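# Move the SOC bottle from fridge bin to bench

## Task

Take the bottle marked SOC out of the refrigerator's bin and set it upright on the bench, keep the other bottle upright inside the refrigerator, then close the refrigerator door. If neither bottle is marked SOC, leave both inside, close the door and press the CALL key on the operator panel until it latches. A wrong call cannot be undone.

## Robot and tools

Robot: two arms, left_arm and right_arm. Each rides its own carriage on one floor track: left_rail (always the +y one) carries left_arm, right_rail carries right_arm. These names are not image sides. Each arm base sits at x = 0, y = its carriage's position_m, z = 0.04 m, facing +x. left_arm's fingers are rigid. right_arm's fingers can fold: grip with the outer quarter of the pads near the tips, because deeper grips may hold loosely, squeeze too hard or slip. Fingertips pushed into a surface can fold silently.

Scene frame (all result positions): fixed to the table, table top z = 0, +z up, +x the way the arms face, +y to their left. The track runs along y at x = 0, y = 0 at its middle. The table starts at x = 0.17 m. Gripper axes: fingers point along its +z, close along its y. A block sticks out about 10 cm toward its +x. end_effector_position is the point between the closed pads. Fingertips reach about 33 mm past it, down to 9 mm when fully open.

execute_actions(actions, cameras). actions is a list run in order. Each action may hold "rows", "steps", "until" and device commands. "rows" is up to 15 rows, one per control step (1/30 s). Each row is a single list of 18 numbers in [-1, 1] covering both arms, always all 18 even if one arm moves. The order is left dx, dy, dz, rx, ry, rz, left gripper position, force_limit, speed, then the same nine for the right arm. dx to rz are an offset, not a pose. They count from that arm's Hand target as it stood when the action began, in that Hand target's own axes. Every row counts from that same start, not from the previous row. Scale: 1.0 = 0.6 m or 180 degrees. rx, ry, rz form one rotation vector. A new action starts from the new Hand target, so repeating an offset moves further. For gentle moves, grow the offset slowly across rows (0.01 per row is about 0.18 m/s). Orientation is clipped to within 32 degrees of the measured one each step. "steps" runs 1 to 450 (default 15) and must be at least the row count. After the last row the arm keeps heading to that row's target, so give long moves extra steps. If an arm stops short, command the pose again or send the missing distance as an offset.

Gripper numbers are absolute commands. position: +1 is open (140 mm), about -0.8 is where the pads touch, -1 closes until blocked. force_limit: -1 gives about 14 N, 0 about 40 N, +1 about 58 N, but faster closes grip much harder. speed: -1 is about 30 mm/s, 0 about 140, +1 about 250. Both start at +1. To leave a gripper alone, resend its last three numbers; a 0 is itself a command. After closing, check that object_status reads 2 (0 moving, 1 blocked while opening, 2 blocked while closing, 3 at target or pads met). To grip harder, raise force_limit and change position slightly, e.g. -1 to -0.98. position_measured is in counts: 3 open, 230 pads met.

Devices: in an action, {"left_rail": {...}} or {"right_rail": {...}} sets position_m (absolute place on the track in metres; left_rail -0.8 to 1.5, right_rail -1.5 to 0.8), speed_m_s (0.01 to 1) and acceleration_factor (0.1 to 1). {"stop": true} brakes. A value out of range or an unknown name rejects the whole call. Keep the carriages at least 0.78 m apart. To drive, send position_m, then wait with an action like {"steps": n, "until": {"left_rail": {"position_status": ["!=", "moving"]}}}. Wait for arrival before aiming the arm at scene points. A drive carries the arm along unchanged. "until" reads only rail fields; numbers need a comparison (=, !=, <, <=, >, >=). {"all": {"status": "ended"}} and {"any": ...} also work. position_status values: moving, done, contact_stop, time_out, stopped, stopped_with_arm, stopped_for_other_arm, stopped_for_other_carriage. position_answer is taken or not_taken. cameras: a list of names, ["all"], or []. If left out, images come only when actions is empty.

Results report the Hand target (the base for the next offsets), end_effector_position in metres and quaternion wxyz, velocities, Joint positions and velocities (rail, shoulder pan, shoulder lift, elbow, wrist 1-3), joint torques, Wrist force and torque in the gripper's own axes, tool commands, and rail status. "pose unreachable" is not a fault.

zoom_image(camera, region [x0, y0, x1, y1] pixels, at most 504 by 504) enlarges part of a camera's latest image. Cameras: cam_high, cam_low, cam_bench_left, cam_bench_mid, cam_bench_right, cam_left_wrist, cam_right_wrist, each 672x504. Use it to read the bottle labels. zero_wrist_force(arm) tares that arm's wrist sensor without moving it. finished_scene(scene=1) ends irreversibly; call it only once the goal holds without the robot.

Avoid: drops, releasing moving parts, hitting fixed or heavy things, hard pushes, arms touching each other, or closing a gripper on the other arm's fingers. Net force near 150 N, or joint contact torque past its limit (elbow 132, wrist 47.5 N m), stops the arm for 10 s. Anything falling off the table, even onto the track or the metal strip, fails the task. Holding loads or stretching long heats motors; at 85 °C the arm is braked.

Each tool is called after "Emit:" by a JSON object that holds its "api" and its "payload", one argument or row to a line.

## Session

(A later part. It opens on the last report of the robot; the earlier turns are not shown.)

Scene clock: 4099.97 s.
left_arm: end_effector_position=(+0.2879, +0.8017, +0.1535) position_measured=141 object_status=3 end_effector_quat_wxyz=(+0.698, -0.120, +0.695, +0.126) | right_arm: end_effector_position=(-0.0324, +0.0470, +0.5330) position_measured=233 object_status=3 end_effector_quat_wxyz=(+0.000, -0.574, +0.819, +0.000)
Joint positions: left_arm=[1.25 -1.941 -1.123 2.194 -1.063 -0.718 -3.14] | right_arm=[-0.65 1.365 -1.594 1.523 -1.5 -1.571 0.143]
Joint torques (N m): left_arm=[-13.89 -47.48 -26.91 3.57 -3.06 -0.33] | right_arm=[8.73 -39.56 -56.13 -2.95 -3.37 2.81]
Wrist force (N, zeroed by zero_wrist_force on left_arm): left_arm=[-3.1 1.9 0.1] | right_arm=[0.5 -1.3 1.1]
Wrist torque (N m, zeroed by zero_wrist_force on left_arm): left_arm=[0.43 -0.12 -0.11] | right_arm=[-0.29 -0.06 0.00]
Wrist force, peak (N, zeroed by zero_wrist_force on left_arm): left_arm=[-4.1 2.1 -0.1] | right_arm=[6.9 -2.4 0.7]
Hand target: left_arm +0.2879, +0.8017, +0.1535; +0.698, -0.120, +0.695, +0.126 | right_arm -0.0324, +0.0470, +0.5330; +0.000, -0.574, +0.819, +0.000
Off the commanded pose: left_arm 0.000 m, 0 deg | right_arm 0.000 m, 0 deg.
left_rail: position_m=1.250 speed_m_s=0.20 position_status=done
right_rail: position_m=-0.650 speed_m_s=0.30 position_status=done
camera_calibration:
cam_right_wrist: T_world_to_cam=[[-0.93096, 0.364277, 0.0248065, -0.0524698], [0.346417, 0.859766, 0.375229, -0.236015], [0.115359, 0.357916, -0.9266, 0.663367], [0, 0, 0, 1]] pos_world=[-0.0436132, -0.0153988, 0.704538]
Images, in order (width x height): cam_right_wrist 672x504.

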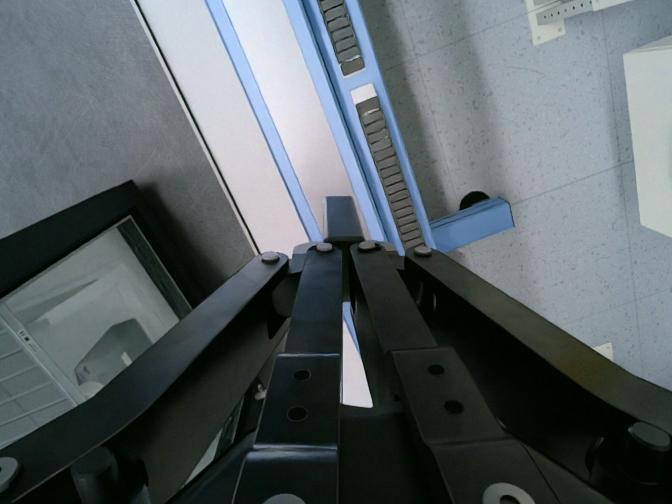

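Emit:
{"api": "execute_actions", "payload": {
  "actions": [],
  "cameras": ["cam_right_wrist", "cam_bench_mid", "cam_high"]
}}

Scene clock: 4108.30 s.
left_arm: end_effector_position=(+0.2879, +0.8017, +0.1535) position_measured=141 object_status=3 end_effector_quat_wxyz=(+0.698, -0.120, +0.695, +0.126) | right_arm: end_effector_position=(-0.0324, +0.0470, +0.5330) position_measured=233 object_status=3 end_effector_quat_wxyz=(+0.000, -0.574, +0.819, +0.000)
Joint positions: left_arm=[1.25 -1.941 -1.123 2.194 -1.063 -0.718 -3.14] | right_arm=[-0.65 1.365 -1.594 1.523 -1.5 -1.571 0.143]
Joint velocities: within noise
Joint torques (N m): left_arm=[-13.9 -47.92 -27.76 3.5 -2.85 -0.24] | right_arm=[8.7 -40.28 -56.75 -2.82 -3.16 2.76]
Wrist force (N, zeroed by zero_wrist_force on left_arm): left_arm=[-3.6 2.2 -0.4] | right_arm=[0.7 -1.5 1.1]
Wrist torque (N m, zeroed by zero_wrist_force on left_arm): left_arm=[0.49 -0.03 -0.10] | right_arm=[-0.34 -0.11 0.00]
Wrist force, peak (N, zeroed by zero_wrist_force on left_arm): left_arm=[-3.9 2.3 0.0] | right_arm=[0.3 -2.0 1.6]
Hand target: left_arm +0.2879, +0.8017, +0.1535; +0.698, -0.120, +0.695, +0.126 | right_arm -0.0324, +0.0470, +0.5330; +0.000, -0.574, +0.819, +0.000
Tool commands: left_gripper/position=-0.1 left_gripper/force_limit=+0.003922 left_gripper/speed=-1.0 right_gripper/position=-1.0 right_gripper/force_limit=+0.0 right_gripper/speed=+0.0
Off the commanded pose: left_arm 0.000 m, 0 deg | right_arm 0.000 m, 0 deg.
left_rail: position_m=1.250 speed_m_s=0.20 position_status=done
right_rail: position_m=-0.650 speed_m_s=0.30 position_status=done
camera_calibration:
cam_right_wrist: T_world_to_cam=[[-0.93096, 0.364277, 0.0248065, -0.0524698], [0.346417, 0.859766, 0.375229, -0.236015], [0.115359, 0.357916, -0.9266, 0.663367], [0, 0, 0, 1]] pos_world=[-0.0436132, -0.0153988, 0.704538]
Images, in order (width x height): cam_high 672x504, cam_bench_mid 672x504, cam_right_wrist 672x504.

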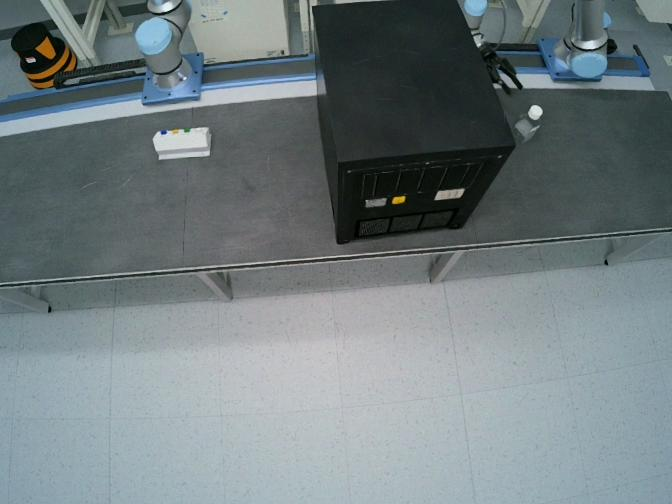

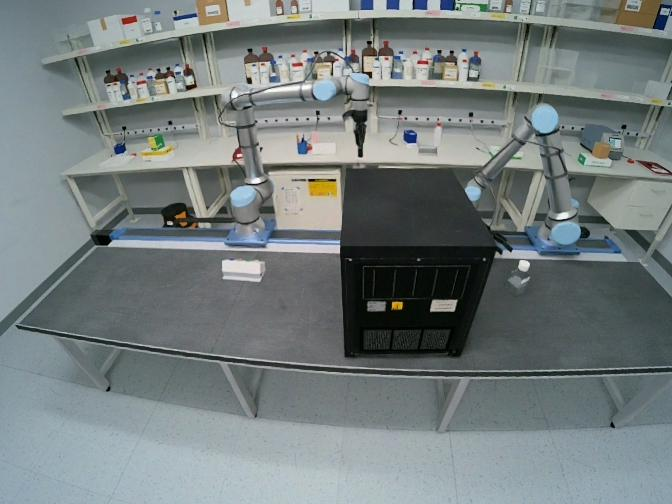

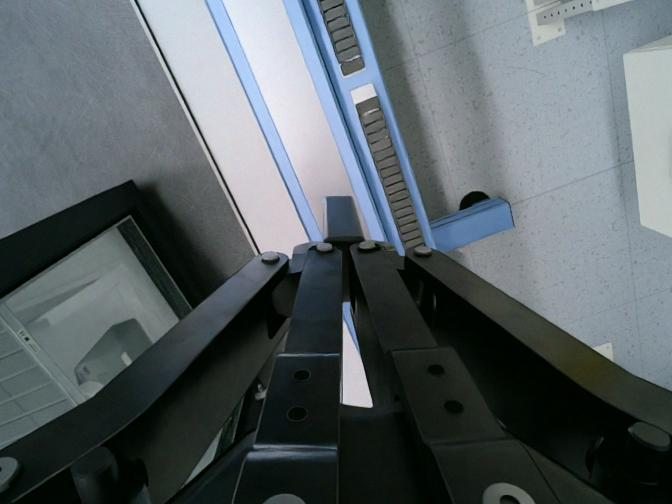

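Emit:
{"api": "execute_actions", "payload": {
  "actions": [
    {"rows": [[0,0,0,0,0,0,-0.1,0.003922,-1, 0.0725,-0.0409,-0.0083,0,0,0,-1,0,0]], "steps": 8},
    {"rows": [[0,0,0,0,0,0,-0.1,0.003922,-1, 0.0725,-0.0409,-0.0083,0,0,0,-1,0,0]], "steps": 8},
    {"rows": [[0,0,0,0,0,0,-0.1,0.003922,-1, 0.0725,-0.0409,-0.0083,0,0,0,-1,0,0]], "steps": 8},
    {"rows": [[0,0,0,0,0,0,-0.1,0.003922,-1, 0.0725,-0.0409,-0.0083,0,0,0,-1,0,0]], "steps": 10},
    {"rows": [[0,0,0,0,0,0,-0.1,0.003922,-1, 0,0,0,0,0,0.0555,-1,0,0]], "steps": 8},
    {"rows": [[0,0,0,0,0,0,-0.1,0.003922,-1, 0,0,0,0,0,0.0555,-1,0,0]], "steps": 8},
    {"rows": [[0,0,0,0,0,0,-0.1,0.003922,-1, 0,0,0,0,-0.0625,0,-1,0,0]], "steps": 8},
    {"rows": [[0,0,0,0,0,0,-0.1,0.003922,-1, 0,0,0,0,-0.0625,0,-1,0,0]], "steps": 8},
    {"rows": [[0,0,0,0,0,0,-0.1,0.003922,-1, 0,0,0,0,-0.0625,0,-1,0,0]], "steps": 8},
    {"rows": [[0,0,0,0,0,0,-0.1,0.003922,-1, 0,0,0,0,-0.0625,0,-1,0,0]], "steps": 25}
  ],
  "cameras": ["cam_right_wrist"]
}}

Emit:
{"api": "zoom_image", "payload": {
  "camera": "cam_right_wrist",
  "region": [180, 30, 460, 310]
}}

Scene clock: 4130.07 s.
left_arm: end_effector_position=(+0.2879, +0.8017, +0.1535) position_measured=141 object_status=3 end_effector_quat_wxyz=(+0.698, -0.120, +0.695, +0.126) | right_arm: end_effector_position=(+0.0005, -0.1501, +0.5530) position_measured=233 object_status=3 end_effector_quat_wxyz=(+0.347, -0.391, +0.837, +0.162)
Joint positions: left_arm=[1.25 -1.941 -1.123 2.194 -1.063 -0.718 -3.14] | right_arm=[-0.65 1.506 -2.199 2.195 -2.246 -2.002 0.478]
Joint torques (N m): left_arm=[-13.33 -47.09 -27.65 3.37 -2.72 -0.14] | right_arm=[8.57 13.96 -41.4 -9.05 -4.28 -1.4]
Wrist force (N, zeroed by zero_wrist_force on left_arm): left_arm=[-3.3 2.2 0.1] | right_arm=[-0.9 -2.1 1.4]
Wrist torque (N m, zeroed by zero_wrist_force on left_arm): left_arm=[0.50 -0.08 -0.10] | right_arm=[-0.69 -0.08 -0.06]
Wrist force, peak (N, zeroed by zero_wrist_force on left_arm): left_arm=[-4.1 2.2 -0.4] | right_arm=[-15.3 -2.1 -3.9]
Hand target: left_arm +0.2879, +0.8017, +0.1535; +0.698, -0.120, +0.695, +0.126 | right_arm +0.0004, -0.1500, +0.5530; +0.347, -0.391, +0.837, +0.162
Off the commanded pose: left_arm 0.000 m, 0 deg | right_arm 0.000 m, 0 deg.
left_rail: position_m=1.250 speed_m_s=0.20 position_status=done
right_rail: position_m=-0.650 speed_m_s=0.30 position_status=done
camera_calibration:
cam_right_wrist: T_world_to_cam=[[-0.766386, 0.641431, 0.0349134, 0.0853428], [0.274773, 0.278203, 0.920382, -0.474086], [0.580649, 0.714961, -0.389459, 0.504901], [0, 0, 0, 1]] pos_world=[-0.0974985, -0.283834, 0.629998]
Images, in order (width x height): cam_right_wrist 672x504.

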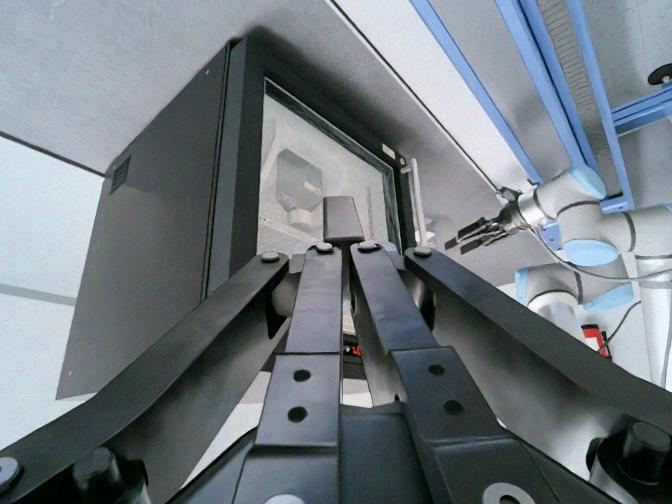

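Scaled by 1.800 from the camera's 672x504 image, which has a finer 960x720 frame.

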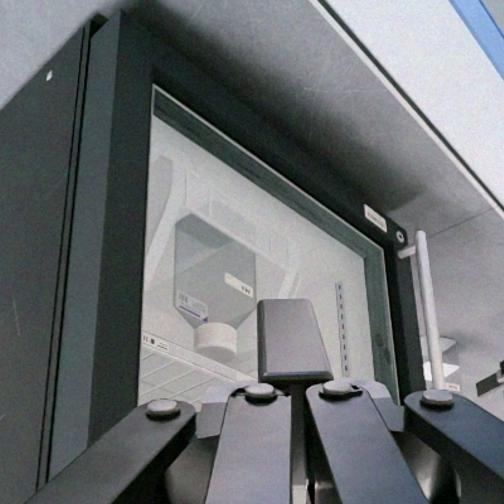

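Emit:
{"api": "execute_actions", "payload": {
  "actions": [
    {"rows": [[0,0,0,0,0,0,-0.1,0.003922,-1, 0.0314,0,0.03125,0,0,0,1,0,0]], "steps": 8},
    {"rows": [[0,0,0,0,0,0,-0.1,0.003922,-1, 0.0314,0,0.03125,0,0,0,1,0,0]], "steps": 40}
  ],
  "cameras": ["cam_right_wrist"]
}}

Emit:
{"api": "zoom_image", "payload": {
  "camera": "cam_right_wrist",
  "region": [380, 150, 460, 400]
}}

Emit:
{"api": "zoom_image", "payload": {
  "camera": "cam_right_wrist",
  "region": [180, 50, 300, 400]
}}

Scene clock: 4145.27 s.
left_arm: end_effector_position=(+0.2879, +0.8017, +0.1535) position_measured=141 object_status=3 end_effector_quat_wxyz=(+0.698, -0.120, +0.695, +0.126) | right_arm: end_effector_position=(+0.0004, -0.1501, +0.4998) position_measured=3 object_status=3 end_effector_quat_wxyz=(+0.347, -0.391, +0.837, +0.162)
Joint positions: left_arm=[1.25 -1.941 -1.123 2.194 -1.063 -0.718 -3.14] | right_arm=[-0.65 1.507 -2.194 2.287 -2.342 -2.002 0.478]
Joint torques (N m): left_arm=[-12.54 -48.4 -27.13 3.23 -2.49 0.03] | right_arm=[-7.08 12.58 -40.81 -8.35 -4.46 -1.48]
Wrist force (N, zeroed by zero_wrist_force on left_arm): left_arm=[-3.5 2.0 -0.3] | right_arm=[-0.9 -2.1 1.6]
Wrist torque (N m, zeroed by zero_wrist_force on left_arm): left_arm=[0.44 -0.03 -0.10] | right_arm=[-0.66 -0.15 -0.08]
Wrist force, peak (N, zeroed by zero_wrist_force on left_arm): left_arm=[-4.0 2.3 0.3] | right_arm=[-10.4 -2.1 -7.6]
Hand target: left_arm +0.2879, +0.8017, +0.1535; +0.698, -0.120, +0.695, +0.126 | right_arm +0.0004, -0.1501, +0.4998; +0.347, -0.391, +0.837, +0.162
Off the commanded pose: left_arm 0.000 m, 0 deg | right_arm 0.000 m, 0 deg.
left_rail: position_m=1.250 speed_m_s=0.20 position_status=done
right_rail: position_m=-0.650 speed_m_s=0.30 position_status=done
camera_calibration:
cam_right_wrist: T_world_to_cam=[[-0.766407, 0.641409, 0.0348423, 0.0872935], [0.274713, 0.278252, 0.920385, -0.42518], [0.580649, 0.714961, -0.389458, 0.484291], [0, 0, 0, 1]] pos_world=[-0.0974986, -0.283933, 0.576899]
Images, in order (width x height): cam_right_wrist 672x504.

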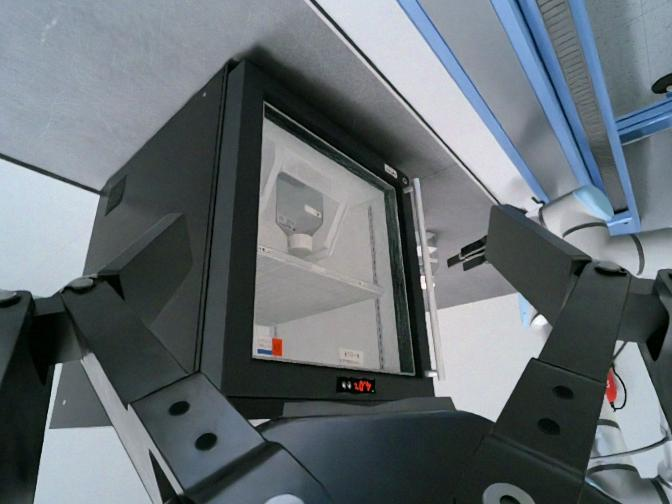

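Scaled by 2.016 from the camera's 672x504 image, which has a finer 960x720 frame.

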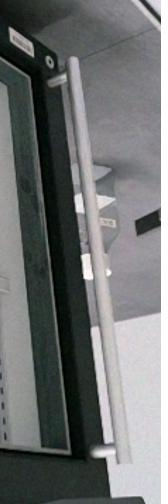

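Scaled by 1.440 from the camera's 672x504 image, which has a finer 960x720 frame.

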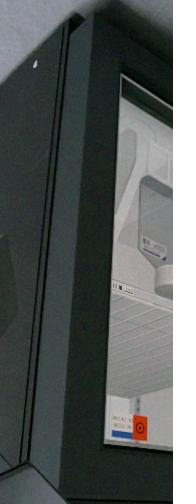

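Emit:
{"api": "execute_actions", "payload": {
  "actions": [
    {"rows": [[-0.0694,-0.0036,-0.0308,0,0,0,-0.1,0.003922,-1, 0,0,0,0,0,0,1,0,0]], "steps": 8},
    {"rows": [[-0.0694,-0.0036,-0.0308,0,0,0,-0.1,0.003922,-1, 0,0,0,0,0,0,1,0,0]], "steps": 8},
    {"rows": [[-0.0694,-0.0036,-0.0308,0,0,0,-0.1,0.003922,-1, 0,0,0,0,0,0,1,0,0]], "steps": 8},
    {"rows": [[-0.0694,-0.0036,-0.0308,0,0,0,-0.1,0.003922,-1, 0,0,0,0,0,0,1,0,0]], "steps": 8},
    {"rows": [[-0.0694,-0.0036,-0.0308,0,0,0,-0.1,0.003922,-1, 0,0,0,0,0,0,1,0,0]], "steps": 8},
    {"rows": [[-0.0694,-0.0036,-0.0308,0,0,0,-0.1,0.003922,-1, 0,0,0,0,0,0,1,0,0]], "steps": 30}
  ],
  "cameras": ["cam_high", "cam_bench_left", "cam_bench_mid", "cam_left_wrist"]
}}

Emit:
{"api": "zoom_image", "payload": {
  "camera": "cam_bench_left",
  "region": [270, 250, 350, 330]
}}

Emit:
{"api": "zoom_image", "payload": {
  "camera": "cam_high",
  "region": [480, 80, 580, 180]
}}

Emit:
{"api": "zoom_image", "payload": {
  "camera": "cam_bench_mid",
  "region": [470, 230, 570, 330]
}}

Scene clock: 4170.23 s.
left_arm: end_effector_position=(+0.1875, +0.7494, +0.4026) position_measured=141 object_status=3 end_effector_quat_wxyz=(+0.698, -0.120, +0.695, +0.126) | right_arm: end_effector_position=(+0.0004, -0.1501, +0.4998) position_measured=3 object_status=3 end_effector_quat_wxyz=(+0.347, -0.391, +0.837, +0.162)
Joint positions: left_arm=[1.25 -2.062 -1.372 1.926 -0.547 -0.84 -3.139] | right_arm=[-0.65 1.507 -2.194 2.287 -2.342 -2.002 0.478]
Joint torques (N m): left_arm=[-16.73 -61.22 -45.56 4.3 -3.02 -2.44] | right_arm=[-6.68 15.13 -41.48 -8.56 -4.36 -1.63]
Wrist force (N, zeroed by zero_wrist_force on left_arm): left_arm=[-4.0 2.5 -0.1] | right_arm=[-1.0 -1.9 1.8]
Wrist torque (N m, zeroed by zero_wrist_force on left_arm): left_arm=[0.55 0.07 -0.01] | right_arm=[-0.63 -0.10 -0.07]
Wrist force, peak (N, zeroed by zero_wrist_force on left_arm): left_arm=[12.9 6.8 9.6] | right_arm=[-1.3 -2.7 2.2]
Hand target: left_arm +0.1875, +0.7494, +0.4026; +0.698, -0.120, +0.695, +0.126 | right_arm +0.0004, -0.1501, +0.4998; +0.347, -0.391, +0.837, +0.162
Off the commanded pose: left_arm 0.000 m, 0 deg | right_arm 0.000 m, 0 deg.
left_rail: position_m=1.250 speed_m_s=0.20 position_status=done
right_rail: position_m=-0.650 speed_m_s=0.30 position_status=done
camera_calibration:
cam_left_wrist: T_world_to_cam=[[-0.376187, 0.926524, -0.00600867, -0.625688], [-0.276737, -0.106167, 0.955063, -0.241962], [0.884251, 0.360945, 0.296342, -0.377714], [0, 0, 0, 1]] pos_world=[0.0316585, 0.690361, 0.339262]
Images, in order (width x height): cam_high 672x504, cam_bench_left 672x504, cam_bench_mid 672x504, cam_left_wrist 672x504.

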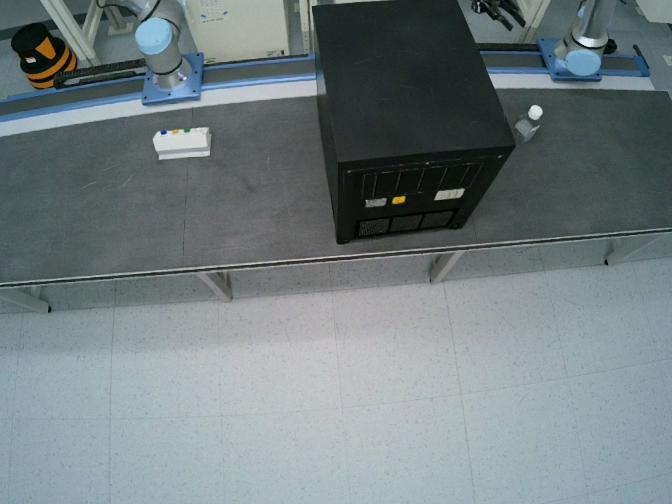

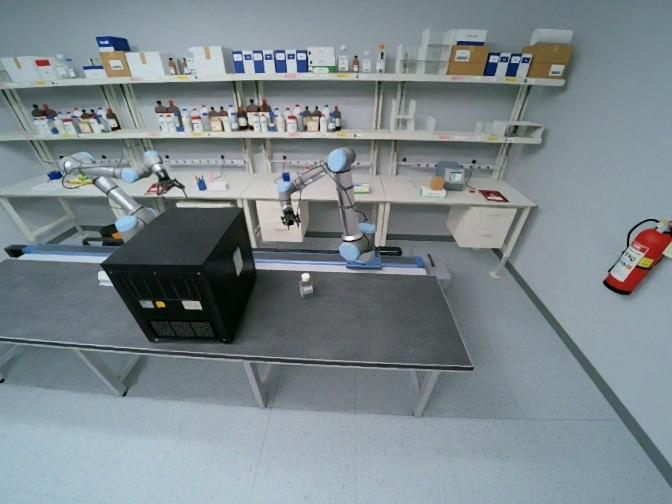

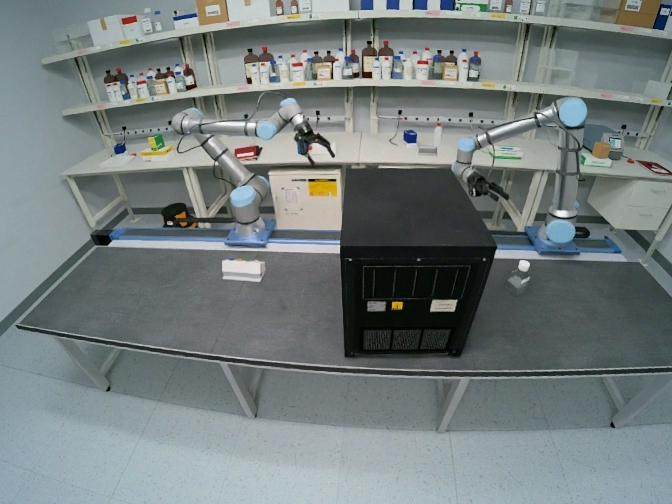

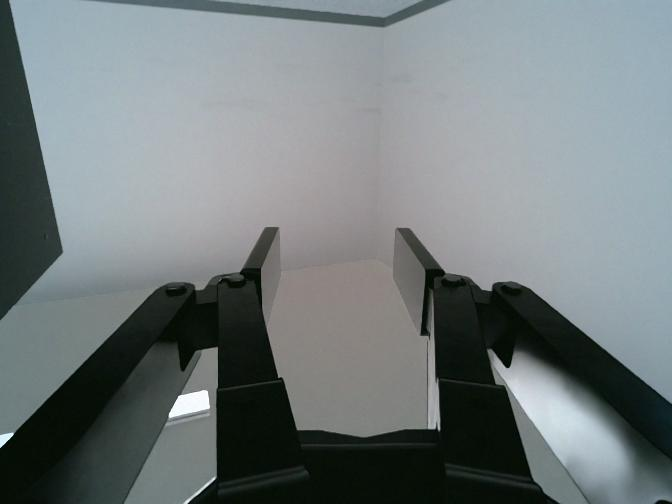

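Scaled by 6.300 from the camera's 672x504 image, which has a finer 960x720 frame.

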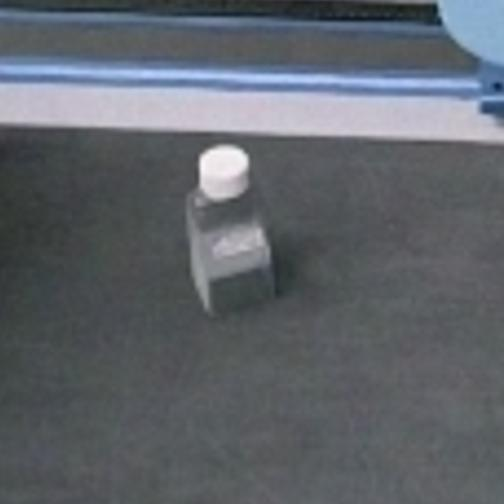

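Scaled by 5.040 from the camera's 672x504 image, which has a finer 960x720 frame.

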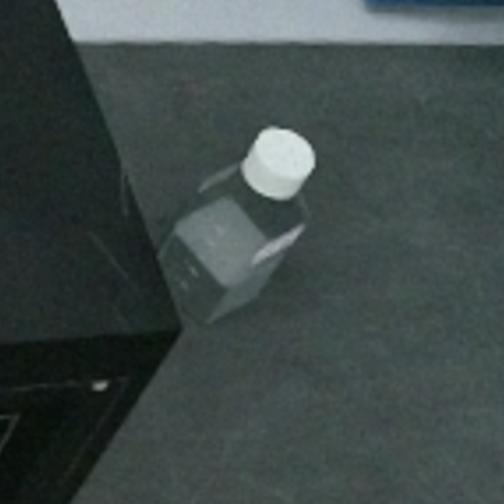

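Scaled by 5.040 from the camera's 672x504 image, which has a finer 960x720 frame.

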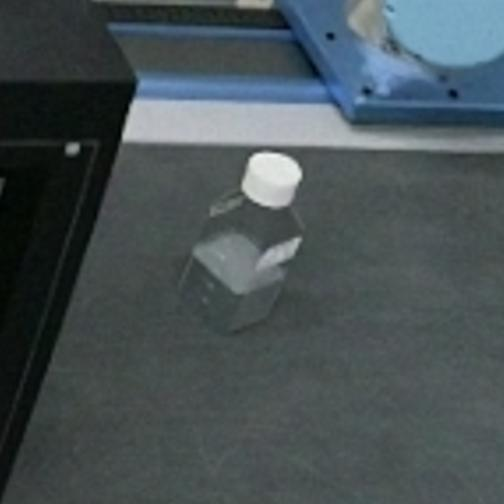

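Emit:
{"api": "execute_actions", "payload": {
  "actions": [],
  "cameras": ["all"]
}}

Scene clock: 4181.80 s.
left_arm: end_effector_position=(+0.1875, +0.7494, +0.4026) position_measured=141 object_status=3 end_effector_quat_wxyz=(+0.698, -0.120, +0.695, +0.126) | right_arm: end_effector_position=(+0.0004, -0.1501, +0.4998) position_measured=3 object_status=3 end_effector_quat_wxyz=(+0.347, -0.391, +0.837, +0.162)
Joint positions: left_arm=[1.25 -2.062 -1.372 1.926 -0.547 -0.84 -3.139] | right_arm=[-0.65 1.507 -2.194 2.287 -2.342 -2.002 0.478]
Joint velocities: within noise
Joint torques (N m): left_arm=[-15.87 -60.79 -45.02 4.42 -2.85 -2.26] | right_arm=[-6.62 12.57 -41.11 -8.47 -4.15 -1.45]
Wrist force (N, zeroed by zero_wrist_force on left_arm): left_arm=[-3.9 2.6 0.1] | right_arm=[-0.8 -2.7 1.7]
Wrist torque (N m, zeroed by zero_wrist_force on left_arm): left_arm=[0.58 0.04 0.00] | right_arm=[-0.81 -0.17 -0.07]
Wrist force, peak (N, zeroed by zero_wrist_force on left_arm): left_arm=[-4.1 2.8 0.0] | right_arm=[-0.8 -2.6 2.0]
Hand target: left_arm +0.1875, +0.7494, +0.4026; +0.698, -0.120, +0.695, +0.126 | right_arm +0.0004, -0.1501, +0.4998; +0.347, -0.391, +0.837, +0.162
Tool commands: left_gripper/position=-0.1 left_gripper/force_limit=+0.003922 left_gripper/speed=-1.0 right_gripper/position=+1.0 right_gripper/force_limit=+0.0 right_gripper/speed=+0.0
Off the commanded pose: left_arm 0.000 m, 0 deg | right_arm 0.000 m, 0 deg.
left_rail: position_m=1.250 speed_m_s=0.20 position_status=done
right_rail: position_m=-0.650 speed_m_s=0.30 position_status=done
camera_calibration:
cam_left_wrist: T_world_to_cam=[[-0.376187, 0.926524, -0.00600867, -0.625688], [-0.276737, -0.106167, 0.955063, -0.241962], [0.884251, 0.360945, 0.296342, -0.377714], [0, 0, 0, 1]] pos_world=[0.0316585, 0.690361, 0.339262]
cam_right_wrist: T_world_to_cam=[[-0.766386, 0.641431, 0.0349134, 0.0872608], [0.274773, 0.278203, 0.920382, -0.425186], [0.580649, 0.714961, -0.389459, 0.484292], [0, 0, 0, 1]] pos_world=[-0.0974985, -0.283934, 0.576898]

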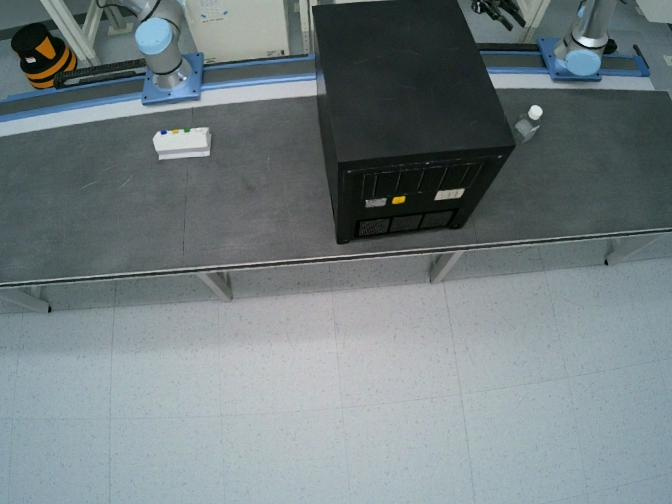

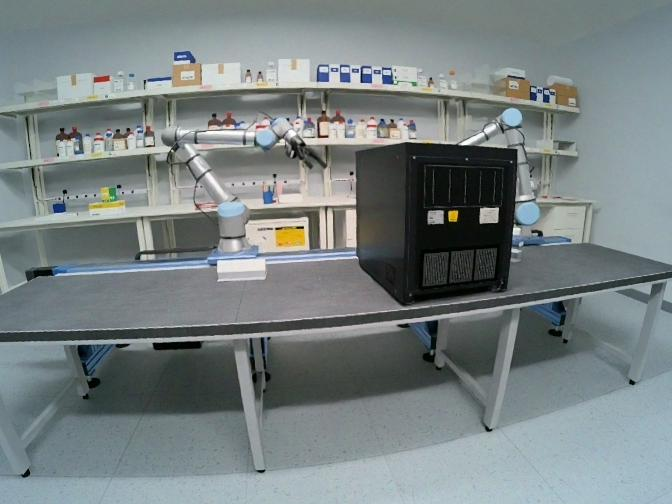

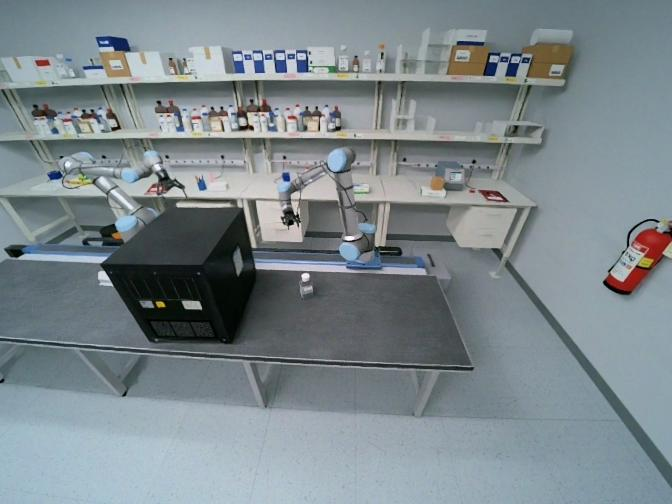

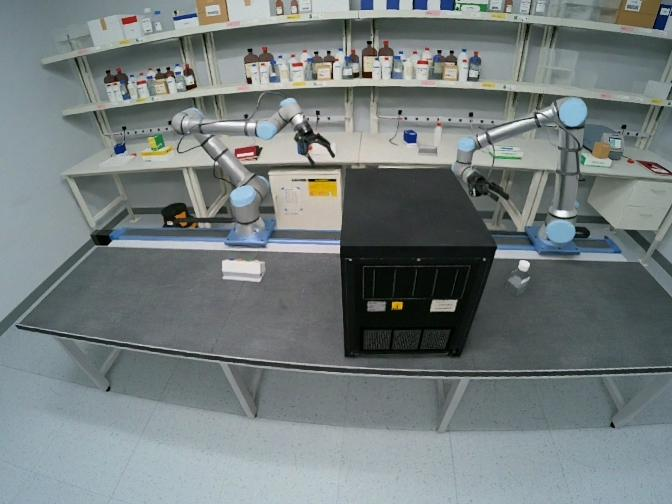

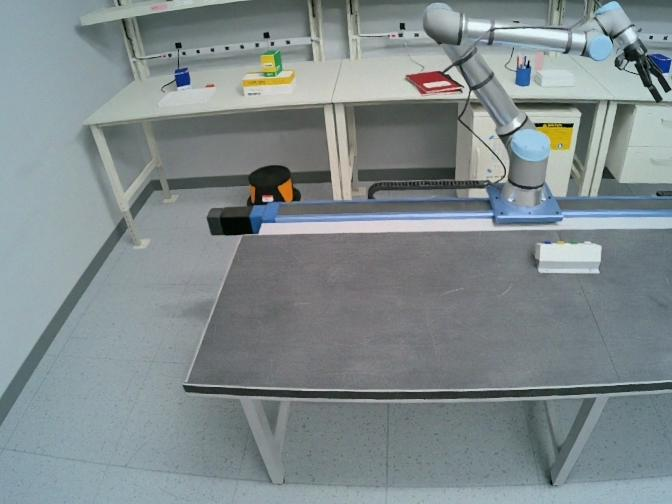

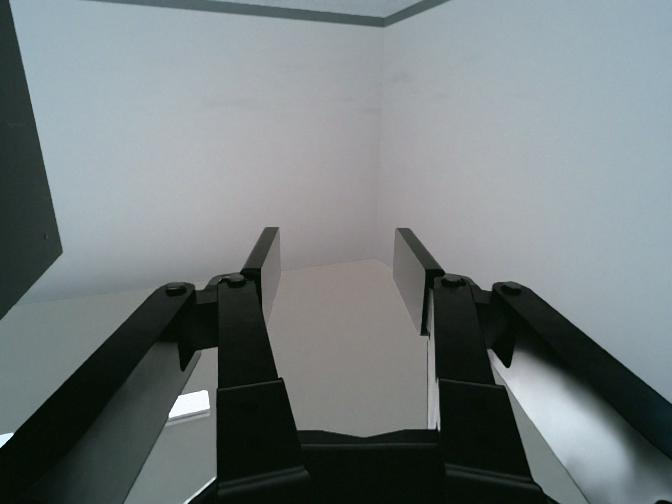

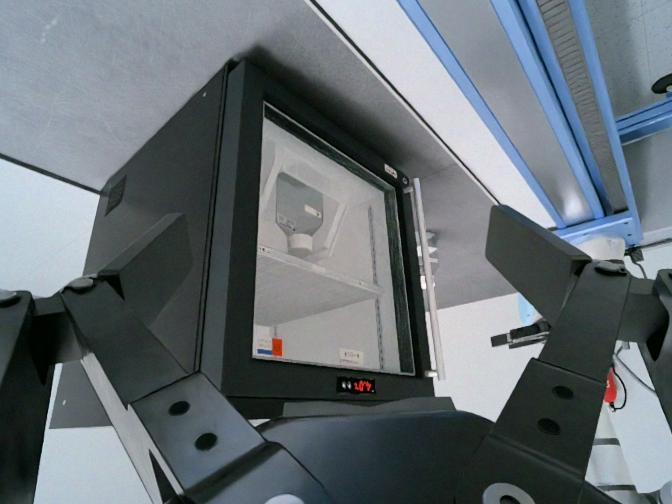

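Emit:
{"api": "zoom_image", "payload": {
  "camera": "cam_right_wrist",
  "region": [200, 60, 460, 400]
}}

Emit:
{"api": "zoom_image", "payload": {
  "camera": "cam_bench_left",
  "region": [250, 240, 370, 330]
}}

Scaled by 1.482 from the camera's 672x504 image, which has a finer 960x720 frame.

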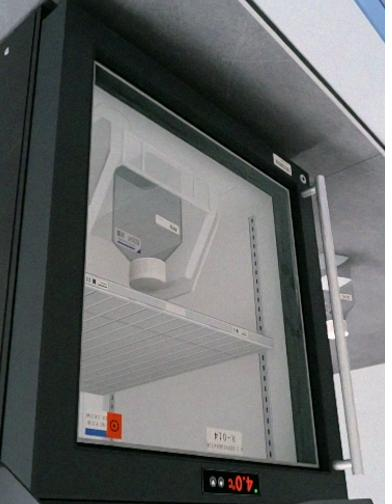

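Scaled by 4.200 from the camera's 672x504 image, which has a finer 960x720 frame.

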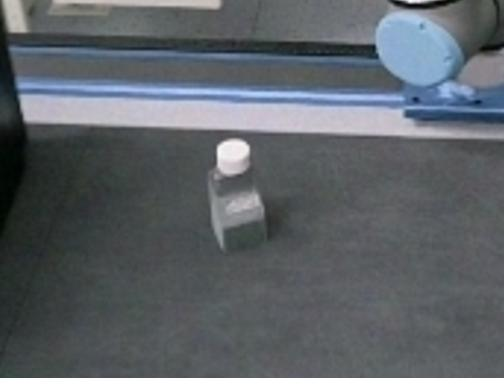

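Emit:
{"api": "finished_scene", "payload": {
  "scene": 1
}}

The scene is finished: the task was done.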